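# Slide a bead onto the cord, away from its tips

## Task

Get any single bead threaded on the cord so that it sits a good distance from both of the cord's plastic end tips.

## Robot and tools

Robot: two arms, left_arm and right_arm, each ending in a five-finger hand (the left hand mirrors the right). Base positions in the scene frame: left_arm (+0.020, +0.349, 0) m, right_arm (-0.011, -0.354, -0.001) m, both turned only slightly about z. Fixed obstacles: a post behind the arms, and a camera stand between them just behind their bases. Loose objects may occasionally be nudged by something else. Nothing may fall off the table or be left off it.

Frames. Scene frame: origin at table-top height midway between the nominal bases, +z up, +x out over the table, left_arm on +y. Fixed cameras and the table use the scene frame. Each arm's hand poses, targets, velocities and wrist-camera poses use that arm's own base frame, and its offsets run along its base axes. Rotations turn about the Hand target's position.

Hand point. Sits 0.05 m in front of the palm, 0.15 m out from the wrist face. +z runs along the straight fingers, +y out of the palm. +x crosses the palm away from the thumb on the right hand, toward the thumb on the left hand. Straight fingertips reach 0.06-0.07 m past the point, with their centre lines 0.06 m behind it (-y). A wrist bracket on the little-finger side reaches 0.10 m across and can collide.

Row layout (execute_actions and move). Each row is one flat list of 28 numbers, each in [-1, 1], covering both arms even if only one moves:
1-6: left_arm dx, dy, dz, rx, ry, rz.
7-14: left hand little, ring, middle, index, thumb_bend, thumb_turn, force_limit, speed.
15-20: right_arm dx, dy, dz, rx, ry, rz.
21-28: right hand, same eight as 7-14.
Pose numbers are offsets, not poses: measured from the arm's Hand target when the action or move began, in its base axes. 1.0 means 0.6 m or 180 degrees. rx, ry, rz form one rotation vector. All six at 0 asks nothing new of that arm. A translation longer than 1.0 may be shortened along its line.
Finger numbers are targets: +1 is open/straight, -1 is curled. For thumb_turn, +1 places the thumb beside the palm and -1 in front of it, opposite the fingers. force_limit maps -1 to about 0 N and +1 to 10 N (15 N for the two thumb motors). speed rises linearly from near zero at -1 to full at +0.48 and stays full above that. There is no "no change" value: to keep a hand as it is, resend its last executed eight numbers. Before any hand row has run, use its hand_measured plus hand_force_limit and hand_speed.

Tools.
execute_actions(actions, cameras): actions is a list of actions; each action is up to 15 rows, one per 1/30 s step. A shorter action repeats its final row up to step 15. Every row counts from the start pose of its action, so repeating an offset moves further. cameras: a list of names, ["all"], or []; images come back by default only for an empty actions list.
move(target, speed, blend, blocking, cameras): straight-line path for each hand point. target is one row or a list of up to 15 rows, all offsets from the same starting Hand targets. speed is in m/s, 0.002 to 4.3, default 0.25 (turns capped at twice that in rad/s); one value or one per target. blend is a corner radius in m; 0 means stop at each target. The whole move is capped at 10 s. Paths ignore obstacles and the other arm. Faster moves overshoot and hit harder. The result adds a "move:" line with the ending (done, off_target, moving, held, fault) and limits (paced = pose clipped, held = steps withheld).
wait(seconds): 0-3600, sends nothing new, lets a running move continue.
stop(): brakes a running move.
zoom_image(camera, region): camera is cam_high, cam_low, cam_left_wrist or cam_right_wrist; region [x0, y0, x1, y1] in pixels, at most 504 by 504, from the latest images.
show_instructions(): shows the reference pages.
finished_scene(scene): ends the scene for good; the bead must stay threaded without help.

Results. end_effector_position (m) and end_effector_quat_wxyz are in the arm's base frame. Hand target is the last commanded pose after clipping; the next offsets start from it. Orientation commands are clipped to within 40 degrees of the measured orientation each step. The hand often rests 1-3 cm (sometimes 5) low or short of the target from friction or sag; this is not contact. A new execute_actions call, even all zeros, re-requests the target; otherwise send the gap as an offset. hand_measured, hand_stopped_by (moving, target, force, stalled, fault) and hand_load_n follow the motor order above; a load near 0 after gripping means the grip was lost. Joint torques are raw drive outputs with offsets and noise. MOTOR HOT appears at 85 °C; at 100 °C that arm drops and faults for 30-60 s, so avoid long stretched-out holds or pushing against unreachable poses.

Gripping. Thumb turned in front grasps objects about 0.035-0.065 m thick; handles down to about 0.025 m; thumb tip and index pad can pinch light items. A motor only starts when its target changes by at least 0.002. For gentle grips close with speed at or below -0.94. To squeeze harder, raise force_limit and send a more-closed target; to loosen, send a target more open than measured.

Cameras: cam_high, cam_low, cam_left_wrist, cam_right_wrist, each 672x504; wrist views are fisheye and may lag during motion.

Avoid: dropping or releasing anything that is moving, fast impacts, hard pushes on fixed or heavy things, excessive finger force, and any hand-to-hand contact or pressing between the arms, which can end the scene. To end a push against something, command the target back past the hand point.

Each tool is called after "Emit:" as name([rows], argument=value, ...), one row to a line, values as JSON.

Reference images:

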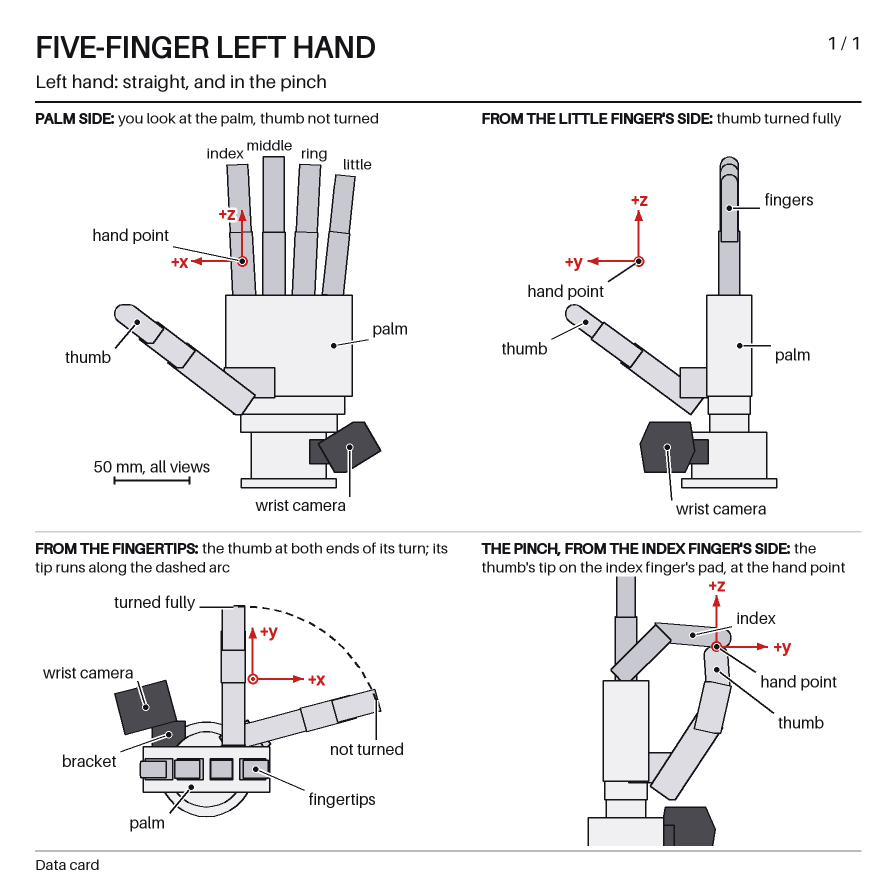

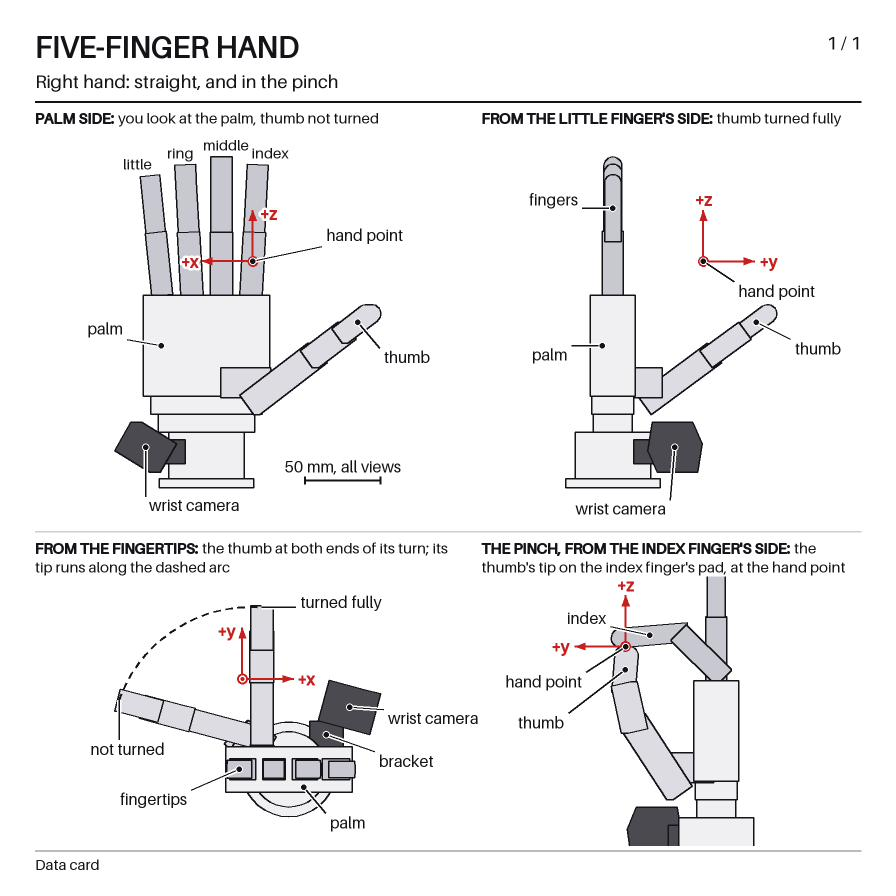

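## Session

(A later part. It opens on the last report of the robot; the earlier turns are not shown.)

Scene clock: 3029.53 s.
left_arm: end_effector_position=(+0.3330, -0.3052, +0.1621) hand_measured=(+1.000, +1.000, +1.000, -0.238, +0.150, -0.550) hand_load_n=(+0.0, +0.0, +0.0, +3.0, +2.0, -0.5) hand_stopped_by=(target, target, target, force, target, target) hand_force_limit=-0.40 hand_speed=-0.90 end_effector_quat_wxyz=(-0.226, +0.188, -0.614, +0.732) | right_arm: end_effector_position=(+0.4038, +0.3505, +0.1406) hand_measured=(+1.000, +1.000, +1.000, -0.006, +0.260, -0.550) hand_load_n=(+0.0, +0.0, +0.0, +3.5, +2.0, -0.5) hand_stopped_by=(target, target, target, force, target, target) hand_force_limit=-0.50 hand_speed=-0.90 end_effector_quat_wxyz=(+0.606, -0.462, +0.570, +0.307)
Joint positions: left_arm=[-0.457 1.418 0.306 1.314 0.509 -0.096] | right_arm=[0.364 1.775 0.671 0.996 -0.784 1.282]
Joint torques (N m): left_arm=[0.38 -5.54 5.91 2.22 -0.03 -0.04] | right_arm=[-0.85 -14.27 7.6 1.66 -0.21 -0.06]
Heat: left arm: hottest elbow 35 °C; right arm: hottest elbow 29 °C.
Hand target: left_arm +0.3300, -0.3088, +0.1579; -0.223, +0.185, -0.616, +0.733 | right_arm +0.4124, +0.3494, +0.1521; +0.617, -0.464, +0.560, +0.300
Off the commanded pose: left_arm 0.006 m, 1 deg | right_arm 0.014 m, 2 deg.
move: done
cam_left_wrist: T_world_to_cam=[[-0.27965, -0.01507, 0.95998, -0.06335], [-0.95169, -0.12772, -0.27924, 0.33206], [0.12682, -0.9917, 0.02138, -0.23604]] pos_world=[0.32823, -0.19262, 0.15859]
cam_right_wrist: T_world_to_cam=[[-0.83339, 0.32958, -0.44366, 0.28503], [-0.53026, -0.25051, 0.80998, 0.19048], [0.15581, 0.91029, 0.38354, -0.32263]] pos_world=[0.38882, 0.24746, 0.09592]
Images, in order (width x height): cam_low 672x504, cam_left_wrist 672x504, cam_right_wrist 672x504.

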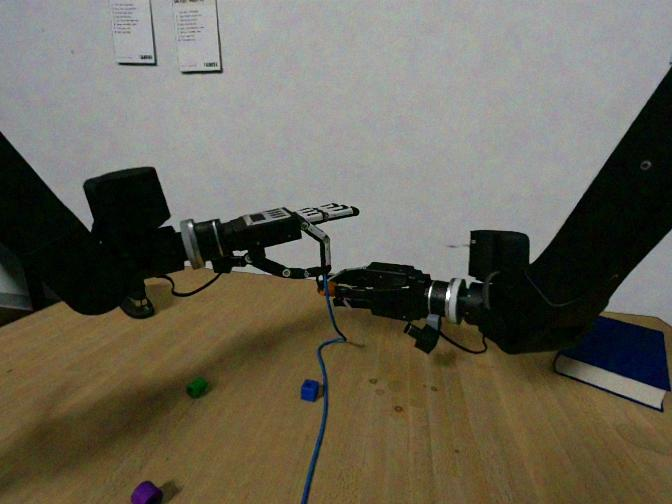

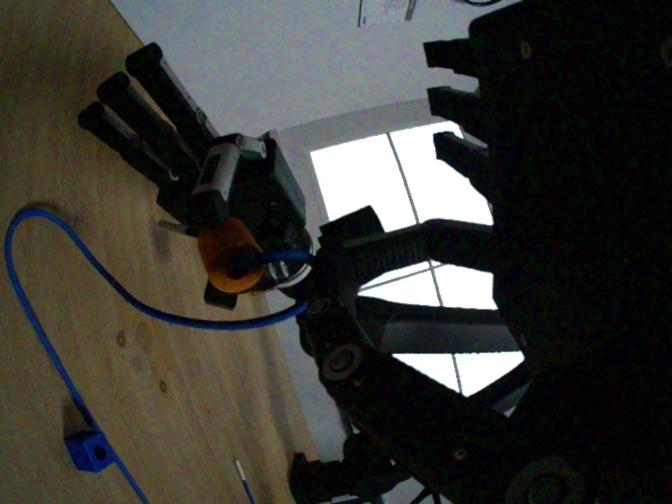

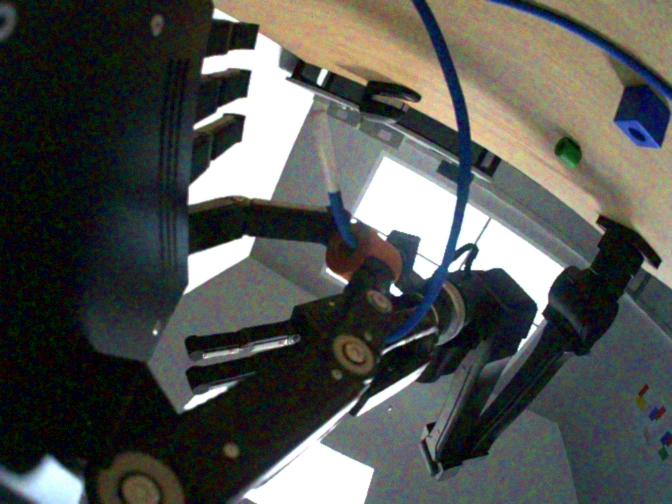

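Emit:
move(target=[0,0,-0.015,0,0,0, 1,1,1,-0.35,0.15,-0.55,-0.4,-0.9, 0,0,0.005,-0.039,-0.0858,0.0055, 1,1,1,-0.15,0.26,-0.55,-0.5,-0.9], speed=0.04, cameras=["cam_low","cam_right_wrist","cam_left_wrist"])

Emit:
zoom_image(camera="cam_right_wrist", region=[220, 100, 440, 320])

Emit:
zoom_image(camera="cam_low", region=[260, 180, 400, 360])

Emit:
zoom_image(camera="cam_left_wrist", region=[100, 180, 400, 380])

Scene clock: 3042.80 s.
left_arm: end_effector_position=(+0.3336, -0.3055, +0.1543) hand_measured=(+1.000, +1.000, +1.000, -0.238, +0.150, -0.550) hand_load_n=(+0.0, +0.0, +0.0, +3.0, +2.0, -0.5) hand_stopped_by=(target, target, target, force, target, target) hand_force_limit=-0.40 hand_speed=-0.90 end_effector_quat_wxyz=(-0.227, +0.187, -0.613, +0.733) | right_arm: end_effector_position=(+0.3993, +0.3491, +0.1391) hand_measured=(+1.000, +1.000, +1.000, -0.006, +0.260, -0.550) hand_load_n=(+0.0, +0.0, +0.0, +3.5, +2.0, +0.0) hand_stopped_by=(target, target, target, force, target, target) hand_force_limit=-0.50 hand_speed=-0.90 end_effector_quat_wxyz=(+0.641, -0.541, +0.500, +0.217)
Joint positions: left_arm=[-0.457 1.463 0.303 1.365 0.509 -0.096] | right_arm=[0.363 1.711 0.671 0.92 -0.785 0.986]
Joint torques (N m): left_arm=[0.38 -5.66 5.39 2.29 -0.04 -0.05] | right_arm=[-0.67 -13.98 9.17 1.69 -0.19 -0.08]
Heat: left arm: hottest elbow 34 °C; right arm: hottest elbow 30 °C.
Hand target: left_arm +0.3300, -0.3088, +0.1490; -0.223, +0.185, -0.616, +0.733 | right_arm +0.4123, +0.3494, +0.1551; +0.655, -0.542, +0.486, +0.205
Off the commanded pose: left_arm 0.007 m, 1 deg | right_arm 0.021 m, 3 deg.
move: off_target (right_arm)
cam_left_wrist: T_world_to_cam=[[-0.28234, -0.01373, 0.95922, -0.05436], [-0.95091, -0.12807, -0.28173, 0.33044], [0.12671, -0.99167, 0.02311, -0.23646]] pos_world=[0.32883, -0.19292, 0.1507]
cam_right_wrist: T_world_to_cam=[[-0.69444, 0.24093, -0.67802, 0.28928], [-0.71815, -0.17322, 0.67398, 0.25588], [0.04493, 0.95496, 0.29332, -0.27882]] pos_world=[0.39718, 0.24089, 0.10546]
Images, in order (width x height): cam_low 672x504, cam_left_wrist 672x504, cam_right_wrist 672x504.

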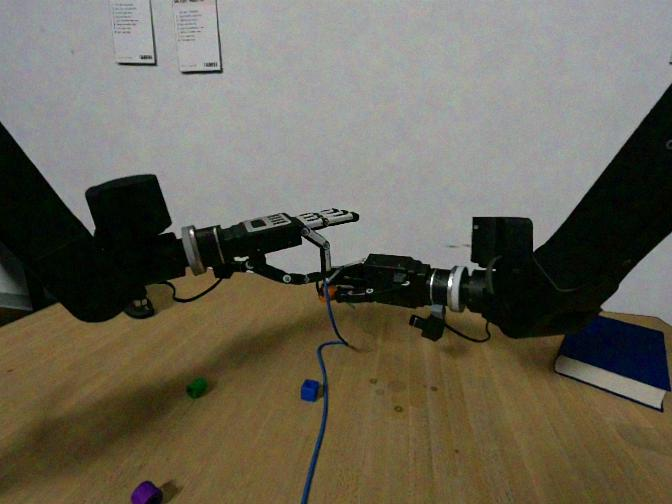

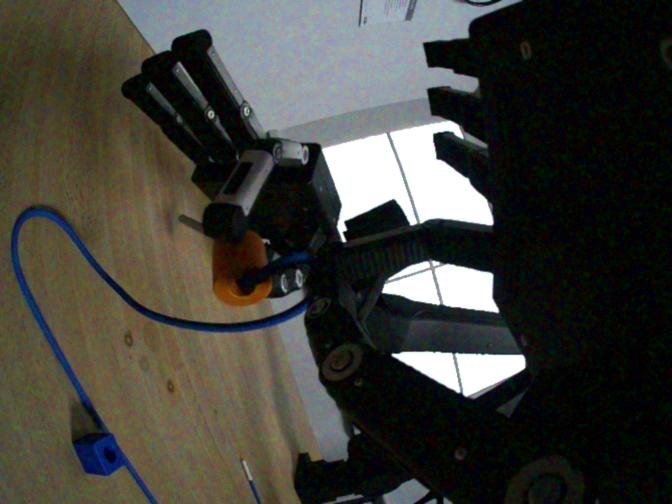

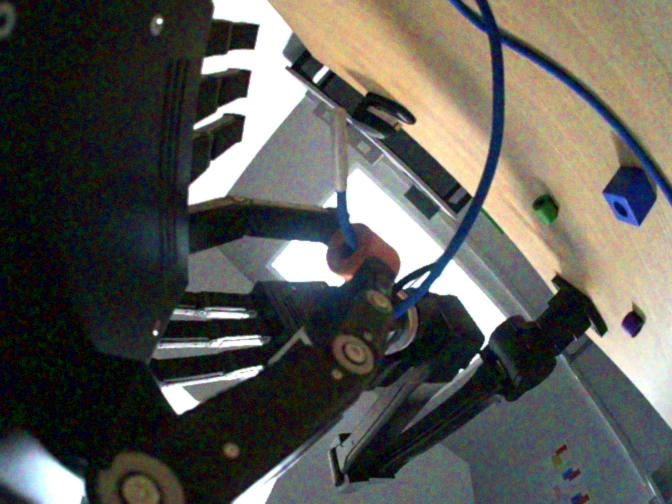

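Scaled by 2.291 from the camera's image (finer frame: 960x720).

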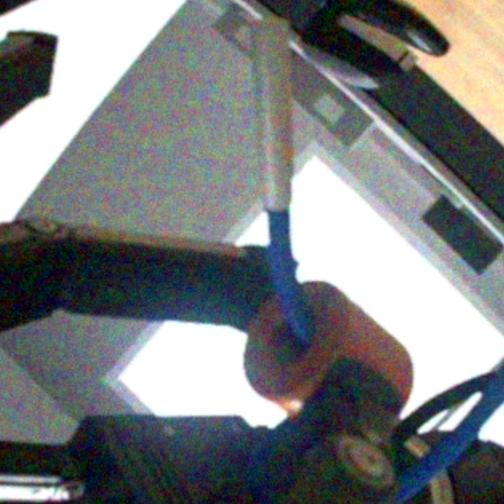

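Scaled by 2.800 from the camera's image (finer frame: 960x720).

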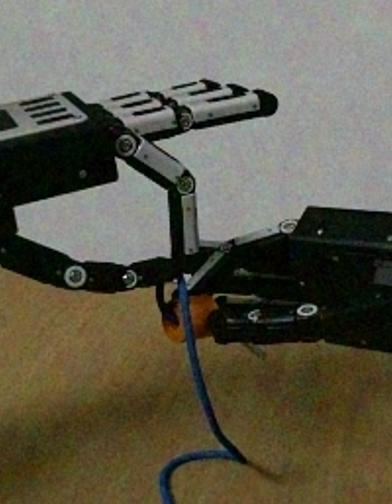

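Scaled by 1.680 from the camera's image (finer frame: 960x720).

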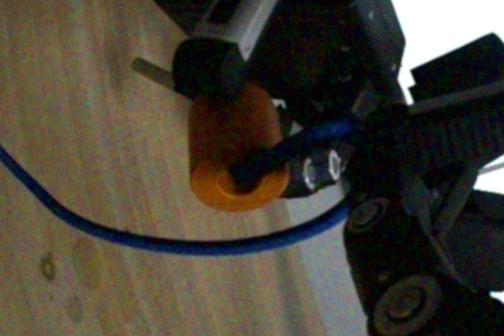

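Emit:
move(target=[0,0,-0.005,0,0,0, 1,1,1,-0.35,0.15,-0.55,-0.4,-0.9, 0,0,-0.005,-0.0458,-0.1009,0.0065, 1,1,1,-0.15,0.26,-0.55,-0.5,-0.9], speed=0.04, cameras=["cam_low","cam_right_wrist","cam_left_wrist"])

Emit:
zoom_image(camera="cam_right_wrist", region=[220, 100, 440, 320])

Emit:
zoom_image(camera="cam_low", region=[260, 180, 400, 360])

Emit:
zoom_image(camera="cam_left_wrist", region=[100, 180, 400, 380])

Scene clock: 3062.20 s.
left_arm: end_effector_position=(+0.3341, -0.3057, +0.1517) hand_measured=(+1.000, +1.000, +1.000, -0.238, +0.150, -0.550) hand_load_n=(+0.0, +0.0, +0.0, +3.0, +2.0, -0.5) hand_stopped_by=(target, target, target, force, target, target) hand_force_limit=-0.40 hand_speed=-0.90 end_effector_quat_wxyz=(-0.227, +0.187, -0.613, +0.733) | right_arm: end_effector_position=(+0.4015, +0.3443, +0.1352) hand_measured=(+1.000, +1.000, +1.000, -0.006, +0.260, -0.550) hand_load_n=(+0.0, +0.0, +0.0, +3.5, +2.5, +0.0) hand_stopped_by=(target, target, target, force, target, target) hand_force_limit=-0.50 hand_speed=-0.90 end_effector_quat_wxyz=(+0.669, -0.618, +0.400, +0.101)
Joint positions: left_arm=[-0.457 1.478 0.303 1.381 0.509 -0.096] | right_arm=[0.363 1.651 0.671 0.861 -0.779 0.64]
Joint torques (N m): left_arm=[0.44 -5.89 5.14 2.29 -0.05 -0.05] | right_arm=[-0.03 -13.39 9.8 1.69 -0.01 -0.11]
Heat: left arm: hottest elbow 34 °C; right arm: hottest elbow 30 °C.
Hand target: left_arm +0.3300, -0.3088, +0.1460; -0.223, +0.185, -0.616, +0.733 | right_arm +0.4123, +0.3494, +0.1520; +0.680, -0.618, +0.384, +0.089
Off the commanded pose: left_arm 0.008 m, 1 deg | right_arm 0.021 m, 3 deg.
move: off_target (right_arm)
cam_left_wrist: T_world_to_cam=[[-0.28298, -0.01342, 0.95903, -0.05133], [-0.95072, -0.12817, -0.28232, 0.33013], [0.12671, -0.99166, 0.02351, -0.23672]] pos_world=[0.32933, -0.19312, 0.148]
cam_right_wrist: T_world_to_cam=[[-0.44914, 0.11543, -0.88597, 0.26206], [-0.8921, -0.11268, 0.43756, 0.34024], [-0.04932, 0.98691, 0.15358, -0.22754]] pos_world=[0.41, 0.23265, 0.11825]
Images, in order (width x height): cam_low 672x504, cam_left_wrist 672x504, cam_right_wrist 672x504.

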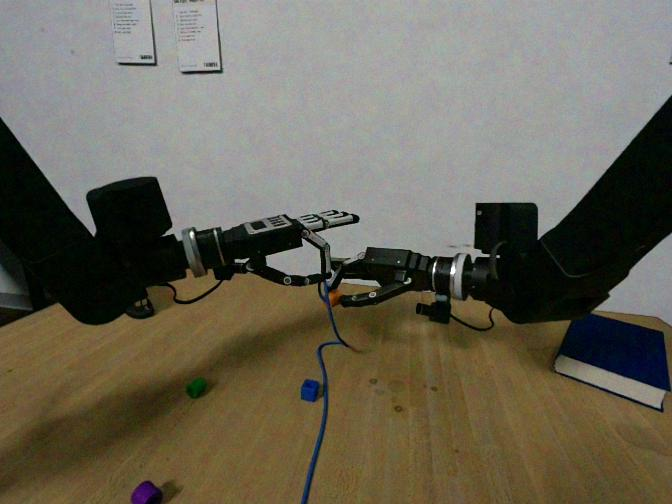

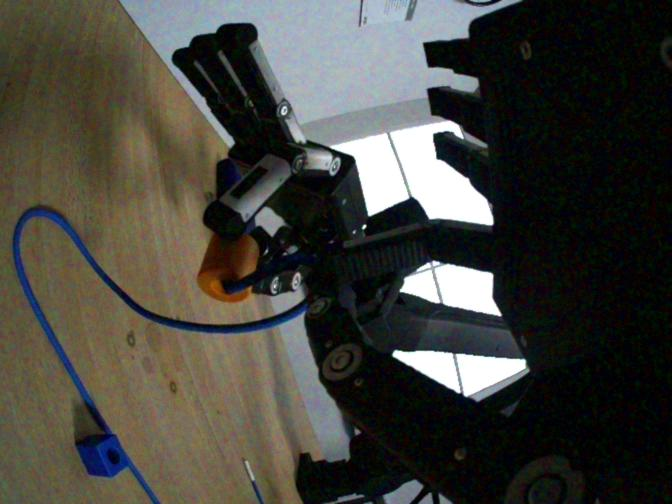

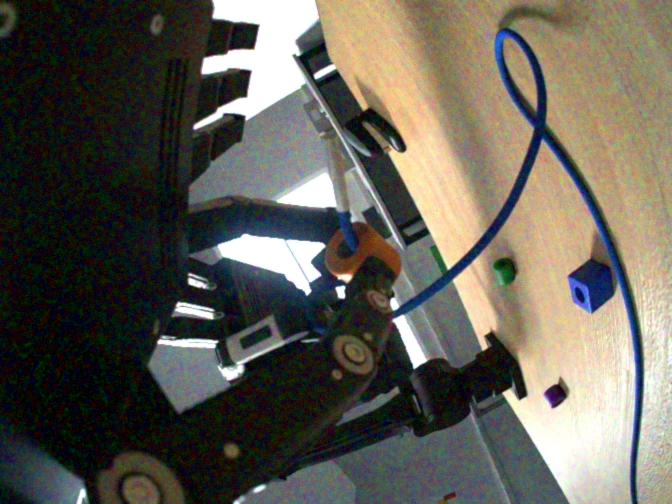

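Scaled by 2.291 from the camera's image (finer frame: 960x720).

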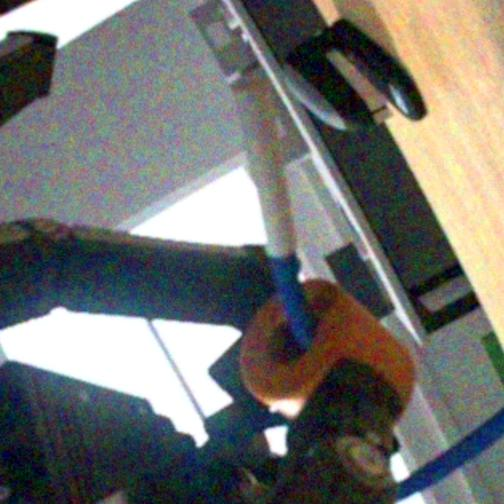

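Scaled by 2.800 from the camera's image (finer frame: 960x720).

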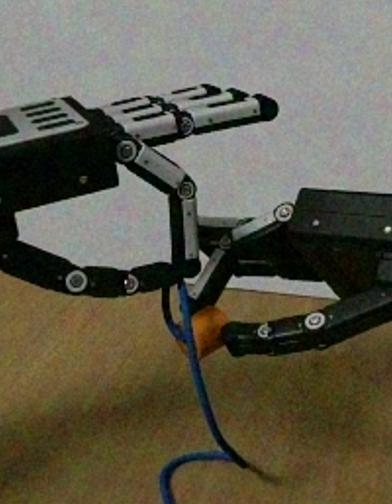

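Scaled by 1.680 from the camera's image (finer frame: 960x720).

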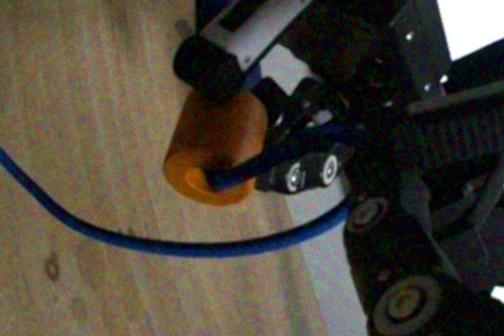

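Emit:
move([
  [0,0,0,0,0,0, 1,1,1,-0.35,0.15,-0.55,-0.4,-0.9, 0,0,-0.05,0,0,0, 1,1,1,-0.15,0.26,-0.55,-0.5,-0.9],
  [0.005,0,-0.0883,0,0,0, 1,1,1,-0.35,0.15,-0.55,-0.4,-0.9, 0,0,-0.1267,0,0,0, 1,1,1,-0.15,0.26,-0.55,-0.5,-0.9],
], speed=0.03, blend=0.005, cameras=["cam_low","cam_right_wrist","cam_left_wrist"])

Emit:
zoom_image(camera="cam_right_wrist", region=[220, 100, 440, 320])

Emit:
zoom_image(camera="cam_low", region=[260, 200, 400, 380])

Emit:
zoom_image(camera="cam_left_wrist", region=[100, 180, 400, 380])

Scene clock: 3076.73 s.
left_arm: end_effector_position=(+0.3344, -0.3052, +0.0966) hand_measured=(+1.000, +1.000, +1.000, -0.238, +0.150, -0.550) hand_load_n=(+0.0, +0.0, +0.0, +3.0, +2.0, -0.5) hand_stopped_by=(target, target, target, force, target, target) hand_force_limit=-0.40 hand_speed=-0.90 end_effector_quat_wxyz=(-0.220, +0.196, -0.632, +0.717) | right_arm: end_effector_position=(+0.4074, +0.3465, +0.0815) hand_measured=(+1.000, +1.000, +1.000, -0.006, +0.260, -0.550) hand_load_n=(+0.0, +0.0, +0.0, +3.5, +2.0, +0.0) hand_stopped_by=(target, target, target, force, target, target) hand_force_limit=-0.50 hand_speed=-0.90 end_effector_quat_wxyz=(+0.678, -0.616, +0.389, +0.093)
Joint positions: left_arm=[-0.457 1.698 0.299 1.544 0.512 -0.075] | right_arm=[0.363 1.838 0.671 1.079 -0.779 0.637]
Joint torques (N m): left_arm=[0.56 -7.12 3.99 2.28 0.1 0.03] | right_arm=[0.03 -11.22 6.69 2.69 0.01 -0.08]
Heat: left arm: hottest elbow 33 °C; right arm: hottest elbow 30 °C.
Hand target: left_arm +0.3330, -0.3088, +0.0931; -0.223, +0.185, -0.616, +0.733 | right_arm +0.4123, +0.3494, +0.0760; +0.680, -0.618, +0.384, +0.089
Off the commanded pose: left_arm 0.005 m, 3 deg | right_arm 0.008 m, 1 deg.
joint sent to its limit (left arm) — joint 4 (wrist pitch), upper limit. The joint targets are off in orientation, not in position.
move: off_target (left_arm)
cam_left_wrist: T_world_to_cam=[[-0.24726, -0.05131, 0.96759, -0.02276], [-0.96064, -0.11754, -0.25171, 0.31849], [0.12665, -0.99174, -0.02023, -0.23082]] pos_world=[0.32955, -0.19264, 0.09753]
cam_right_wrist: T_world_to_cam=[[-0.4203, 0.12426, -0.89884, 0.20314], [-0.90574, -0.11708, 0.40735, 0.37873], [-0.05462, 0.98532, 0.16176, -0.21904]] pos_world=[0.41645, 0.23493, 0.06375]
Images, in order (width x height): cam_low 672x504, cam_left_wrist 672x504, cam_right_wrist 672x504.

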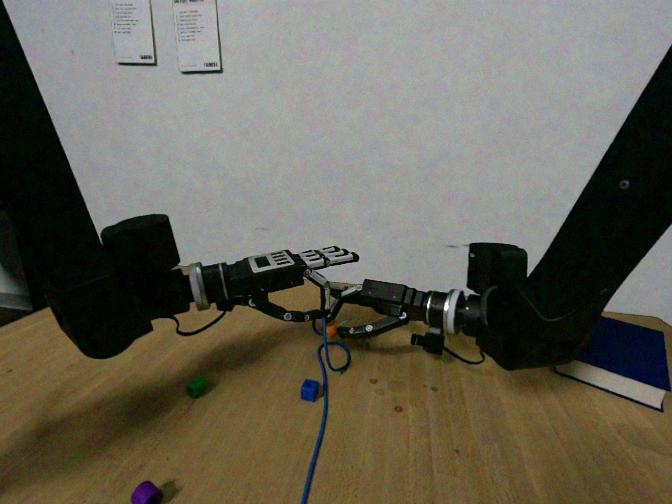

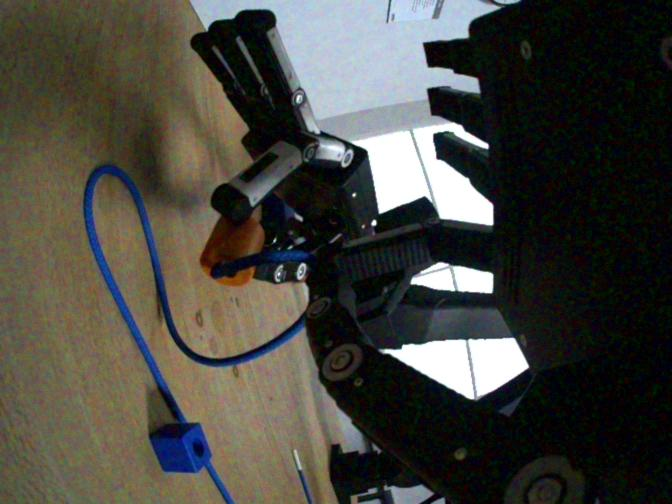

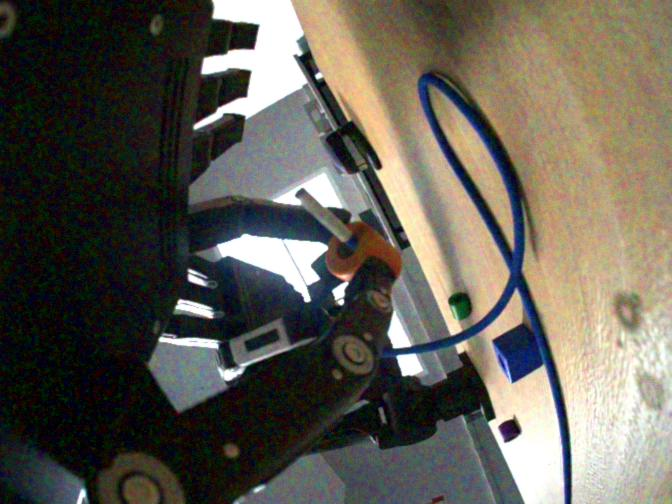

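Scaled by 2.291 from the camera's image (finer frame: 960x720).

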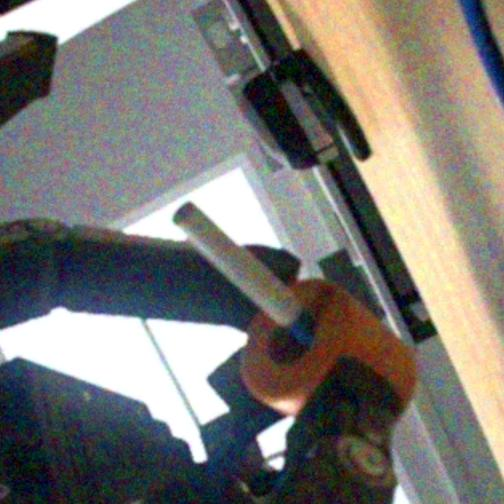

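Scaled by 2.800 from the camera's image (finer frame: 960x720).

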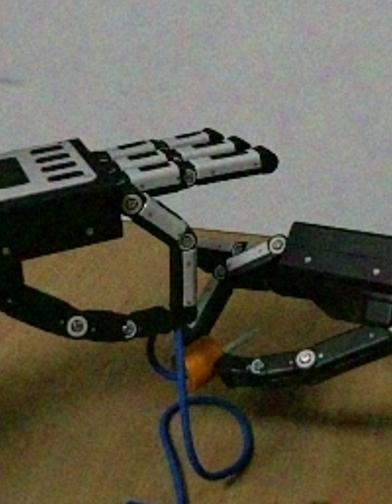

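Scaled by 1.680 from the camera's image (finer frame: 960x720).

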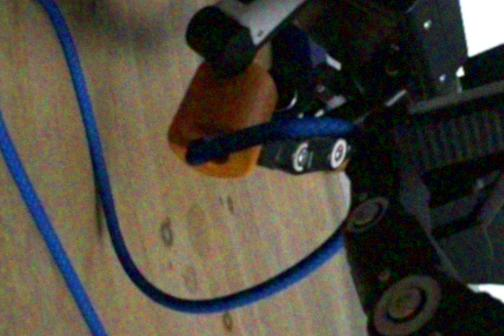

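Emit:
move(target=[0.02,-0.005,-0.0167,0,0,0, 1,1,1,-0.35,0.15,-0.55,-0.4,-0.9, 0,0,0,0,0,0, 1,1,1,-0.15,0.26,-0.55,-0.5,-0.9], speed=0.03, cameras=["cam_low","cam_right_wrist","cam_left_wrist"])

Emit:
zoom_image(camera="cam_right_wrist", region=[220, 100, 440, 320])

Emit:
zoom_image(camera="cam_low", region=[260, 200, 400, 380])

Emit:
zoom_image(camera="cam_left_wrist", region=[100, 180, 400, 380])

Scene clock: 3096.57 s.
left_arm: end_effector_position=(+0.3394, -0.3092, +0.0837) hand_measured=(+1.000, +1.000, +1.000, -0.238, +0.150, -0.550) hand_load_n=(+0.0, +0.0, +0.0, +3.0, +2.0, -0.5) hand_stopped_by=(target, target, target, force, target, target) hand_force_limit=-0.40 hand_speed=-0.90 end_effector_quat_wxyz=(-0.212, +0.196, -0.639, +0.712) | right_arm: end_effector_position=(+0.4074, +0.3465, +0.0815) hand_measured=(+1.000, +1.000, +1.000, -0.006, +0.260, -0.550) hand_load_n=(+0.0, +0.0, +0.0, +3.0, +2.5, -0.5) hand_stopped_by=(target, target, target, force, target, target) hand_force_limit=-0.50 hand_speed=-0.90 end_effector_quat_wxyz=(+0.678, -0.616, +0.389, +0.093)
Joint positions: left_arm=[-0.457 1.744 0.322 1.544 0.523 -0.069] | right_arm=[0.363 1.838 0.671 1.079 -0.779 0.637]
Joint torques (N m): left_arm=[1.03 -7.59 4.88 2.28 0.11 0] | right_arm=[0.03 -11.22 6.65 2.66 0.01 -0.08]
Heat: left arm: hottest elbow 33 °C; right arm: hottest elbow 30 °C.
Hand target: left_arm +0.3450, -0.3118, +0.0830; -0.223, +0.185, -0.616, +0.733 | right_arm +0.4123, +0.3494, +0.0760; +0.680, -0.618, +0.384, +0.089
Off the commanded pose: left_arm 0.006 m, 4 deg | right_arm 0.008 m, 1 deg.
joint sent to its limit (left arm) — joint 4 (wrist pitch), upper limit. The joint targets are off in orientation, not in position.
move: off_target (left_arm)
cam_left_wrist: T_world_to_cam=[[-0.23285, -0.06315, 0.97046, -0.01805], [-0.96552, -0.10439, -0.23846, 0.32423], [0.11637, -0.99253, -0.03667, -0.23099]] pos_world=[0.33573, -0.19656, 0.08636]
cam_right_wrist: T_world_to_cam=[[-0.4203, 0.12426, -0.89884, 0.20314], [-0.90574, -0.11708, 0.40735, 0.37873], [-0.05462, 0.98532, 0.16176, -0.21904]] pos_world=[0.41645, 0.23493, 0.06375]
Images, in order (width x height): cam_low 672x504, cam_left_wrist 672x504, cam_right_wrist 672x504.

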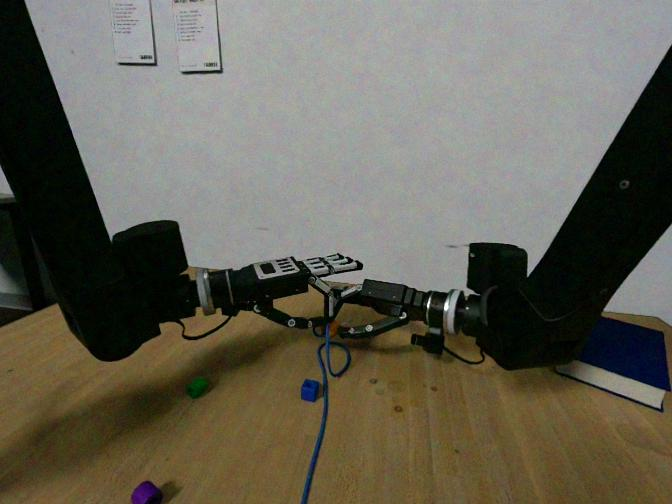

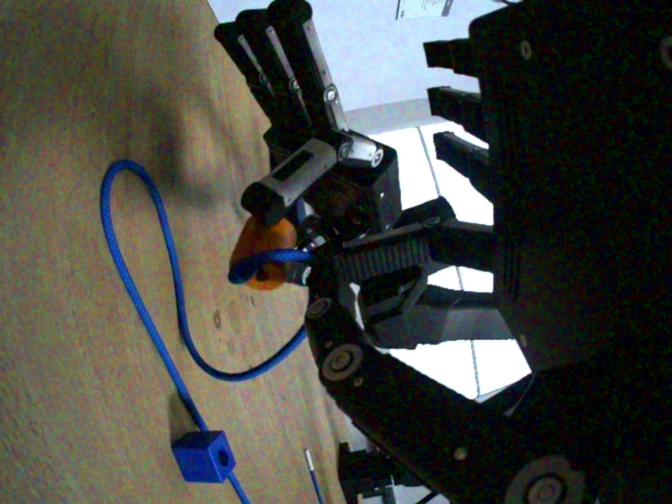

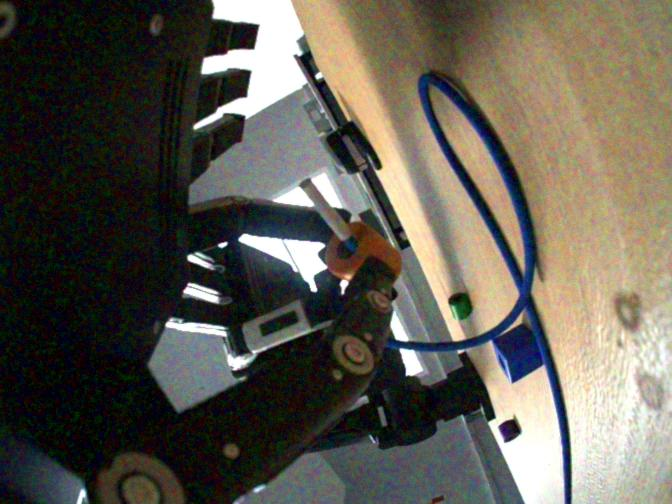

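Scaled by 2.291 from the camera's image (finer frame: 960x720).

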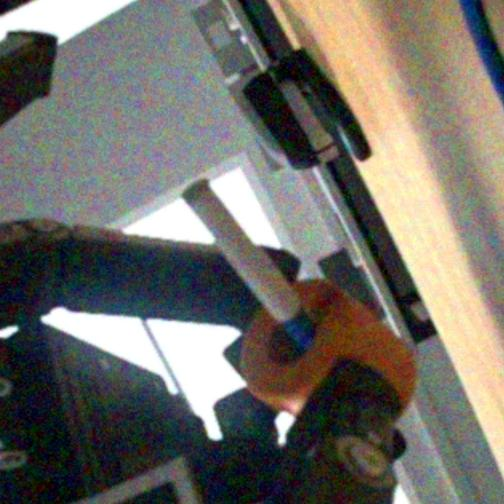

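Scaled by 2.800 from the camera's image (finer frame: 960x720).

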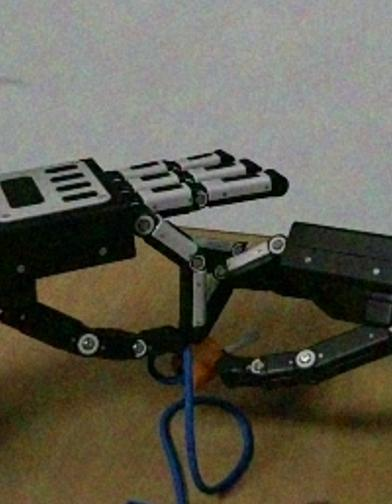

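Scaled by 1.680 from the camera's image (finer frame: 960x720).

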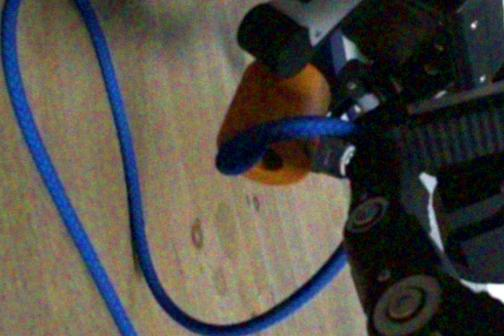

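Emit:
move(target=[0,0,0,0,0,0, 1,1,1,-0.35,0.15,-0.55,-0.4,-0.9, 0,0,-0.005,-0.0846,-0.1136,0.0167, 1,1,1,-0.15,0.26,-0.55,-0.5,-0.9], speed=0.03, cameras=["cam_low","cam_right_wrist","cam_left_wrist"])

Emit:
zoom_image(camera="cam_right_wrist", region=[220, 100, 440, 320])

Emit:
zoom_image(camera="cam_low", region=[260, 200, 400, 380])

Emit:
zoom_image(camera="cam_left_wrist", region=[100, 180, 400, 380])

Scene clock: 3141.07 s.
left_arm: end_effector_position=(+0.3394, -0.3092, +0.0837) hand_measured=(+1.000, +1.000, +1.000, -0.238, +0.150, -0.550) hand_load_n=(+0.0, +0.0, +0.0, +3.0, +2.0, -0.5) hand_stopped_by=(target, target, target, force, target, target) hand_force_limit=-0.40 hand_speed=-0.90 end_effector_quat_wxyz=(-0.212, +0.196, -0.639, +0.712) | right_arm: end_effector_position=(+0.4107, +0.3434, +0.0644) hand_measured=(+1.000, +1.000, +1.000, -0.006, +0.260, -0.550) hand_load_n=(+0.0, +0.0, +0.0, +3.0, +2.5, +0.0) hand_stopped_by=(target, target, target, force, target, target) hand_force_limit=-0.50 hand_speed=-0.90 end_effector_quat_wxyz=(-0.644, +0.717, -0.261, +0.050)
Joint positions: left_arm=[-0.457 1.744 0.322 1.544 0.523 -0.069] | right_arm=[0.398 1.725 0.671 0.829 -0.733 0.12]
Joint torques (N m): left_arm=[1.08 -7.47 4.86 2.25 0.11 0.02] | right_arm=[0.79 -13.98 7.28 1.7 -0.05 -0.11]
Heat: left arm: hottest shoulder 32 °C; right arm: hottest elbow 30 °C.
Hand target: left_arm +0.3450, -0.3118, +0.0830; -0.223, +0.185, -0.616, +0.733 | right_arm +0.4123, +0.3494, +0.0731; -0.648, +0.718, -0.250, +0.056
Off the commanded pose: left_arm 0.006 m, 4 deg | right_arm 0.011 m, 2 deg.
joint sent to its limit (left arm) — joint 4 (wrist pitch), upper limit. The joint targets are off in orientation, not in position.
move: off_target (right_arm)
cam_left_wrist: T_world_to_cam=[[-0.23285, -0.06315, 0.97046, -0.01805], [-0.96552, -0.10439, -0.23846, 0.32423], [0.11637, -0.99253, -0.03667, -0.23099]] pos_world=[0.33573, -0.19656, 0.08636]
cam_right_wrist: T_world_to_cam=[[-0.09033, -0.14594, -0.98516, 0.15229], [-0.99011, -0.09346, 0.10463, 0.43438], [-0.10735, 0.98487, -0.13606, -0.17211]] pos_world=[0.42536, 0.23233, 0.08117]
Images, in order (width x height): cam_low 672x504, cam_left_wrist 672x504, cam_right_wrist 672x504.

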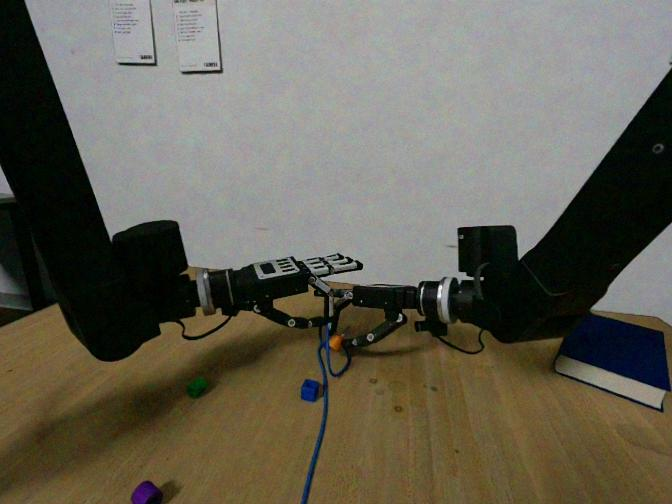

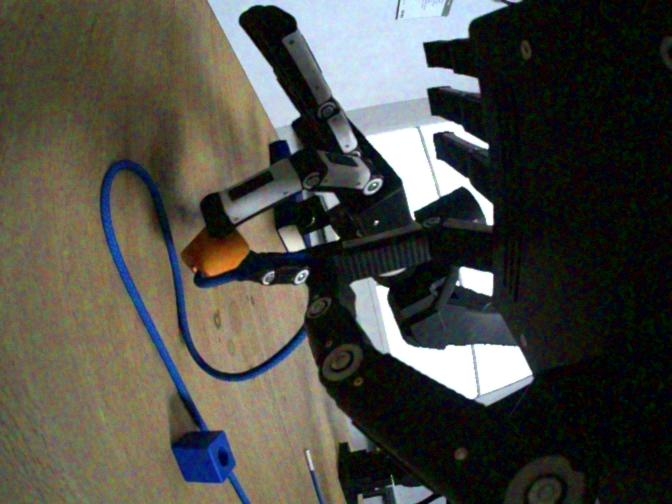

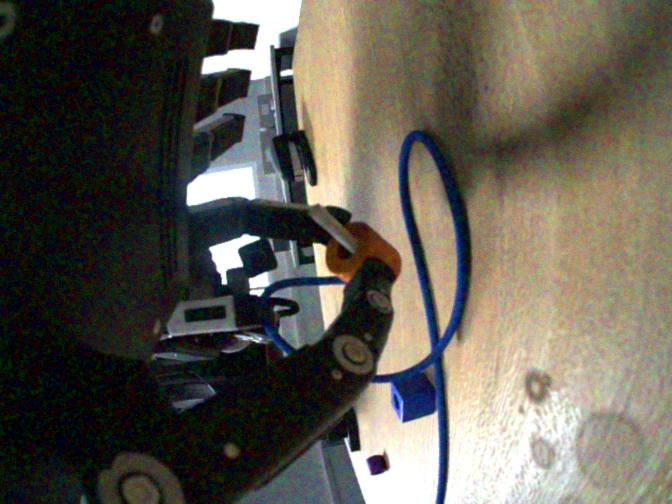

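Scaled by 2.291 from the camera's image (finer frame: 960x720).

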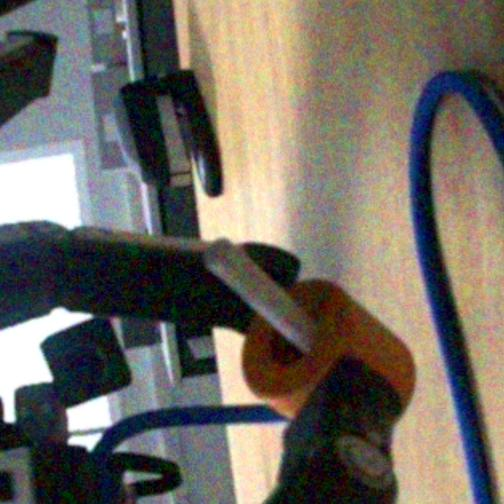

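Scaled by 2.800 from the camera's image (finer frame: 960x720).

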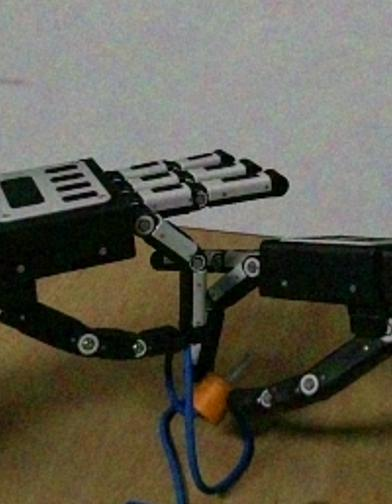

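Scaled by 1.680 from the camera's image (finer frame: 960x720).

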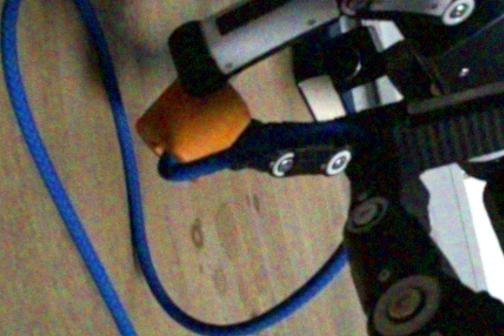

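Emit:
move(target=[0,0,-0.0167,0,0,0, 1,1,1,-0.35,0.15,-0.55,-0.4,-0.9, 0,0,-0.035,-0.0481,-0.0639,0.0096, 1,1,1,-0.15,0.26,-0.55,-0.5,-0.9], speed=0.03, cameras=["cam_low","cam_right_wrist","cam_left_wrist"])

Emit:
zoom_image(camera="cam_right_wrist", region=[220, 100, 440, 320])

Emit:
zoom_image(camera="cam_low", region=[260, 200, 400, 380])

Emit:
zoom_image(camera="cam_left_wrist", region=[100, 180, 400, 380])

Scene clock: 3160.07 s.
left_arm: end_effector_position=(+0.3398, -0.3091, +0.0744) hand_measured=(+1.000, +1.000, +1.000, -0.238, +0.150, -0.550) hand_load_n=(+0.0, +0.0, +0.0, +3.0, +2.0, -1.0) hand_stopped_by=(target, target, target, force, target, target) hand_force_limit=-0.40 hand_speed=-0.90 end_effector_quat_wxyz=(+0.211, -0.197, +0.646, -0.707) | right_arm: end_effector_position=(+0.4161, +0.3459, +0.0484) hand_measured=(+1.000, +1.000, +1.000, -0.006, +0.260, -0.550) hand_load_n=(+0.0, +0.0, +0.0, +3.5, +2.5, +0.0) hand_stopped_by=(target, target, target, force, target, target) hand_force_limit=-0.50 hand_speed=-0.90 end_effector_quat_wxyz=(-0.614, +0.757, -0.176, +0.134)
Joint positions: left_arm=[-0.457 1.768 0.325 1.544 0.525 -0.058] | right_arm=[0.438 1.709 0.671 0.768 -0.671 -0.157]
Joint torques (N m): left_arm=[0.97 -7.59 4.66 2.35 0.11 0.02] | right_arm=[0.85 -13.98 6.31 1.72 -0.05 -0.12]
Heat: left arm: hottest shoulder 32 °C; right arm: hottest elbow 30 °C.
Hand target: left_arm +0.3450, -0.3118, +0.0730; +0.223, -0.185, +0.616, -0.733 | right_arm +0.4123, +0.3494, +0.0520; -0.614, +0.759, -0.168, +0.136
Off the commanded pose: left_arm 0.006 m, 5 deg | right_arm 0.006 m, 1 deg.
joint sent to its limit (left arm) — joint 4 (wrist pitch), upper limit. The joint targets are off in orientation, not in position.
move: off_target (left_arm)
cam_left_wrist: T_world_to_cam=[[-0.22458, -0.07792, 0.97133, -0.01634], [-0.96767, -0.09957, -0.23172, 0.32404], [0.11478, -0.99197, -0.05304, -0.2294]] pos_world=[0.33622, -0.19657, 0.07879]
cam_right_wrist: T_world_to_cam=[[0.12275, -0.28821, -0.94967, 0.09619], [-0.98815, -0.12434, -0.08998, 0.461], [-0.09215, 0.94946, -0.30006, -0.16234]] pos_world=[0.42877, 0.23918, 0.08411]
Images, in order (width x height): cam_low 672x504, cam_left_wrist 672x504, cam_right_wrist 672x504.

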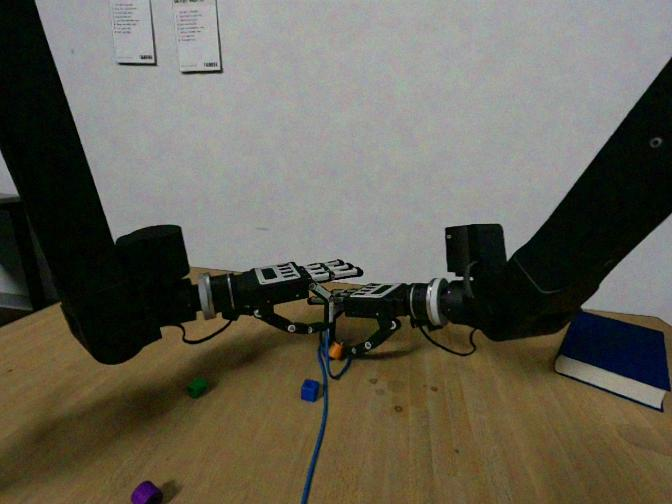

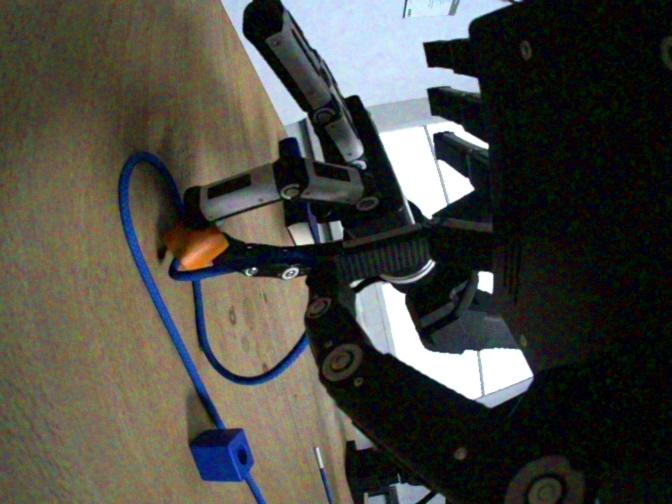

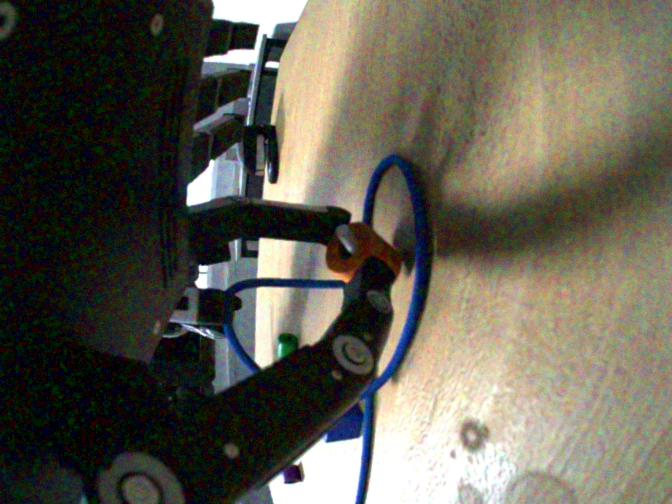

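Scaled by 2.291 from the camera's image (finer frame: 960x720).

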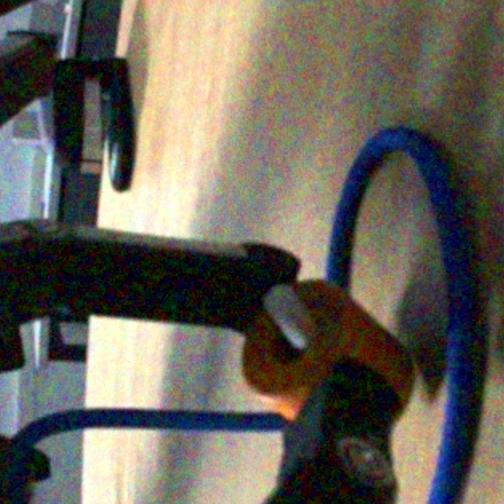

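Scaled by 2.800 from the camera's image (finer frame: 960x720).

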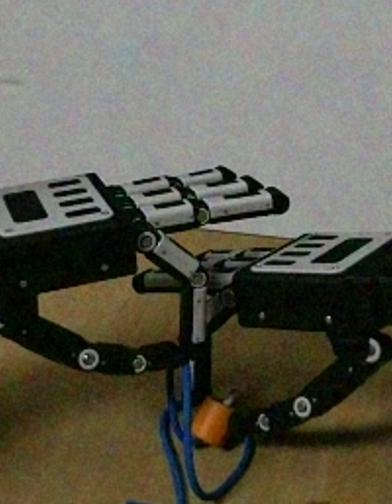

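Scaled by 1.680 from the camera's image (finer frame: 960x720).

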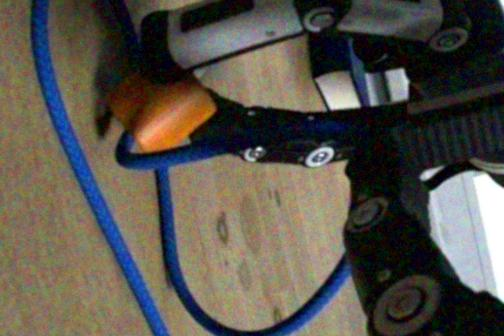

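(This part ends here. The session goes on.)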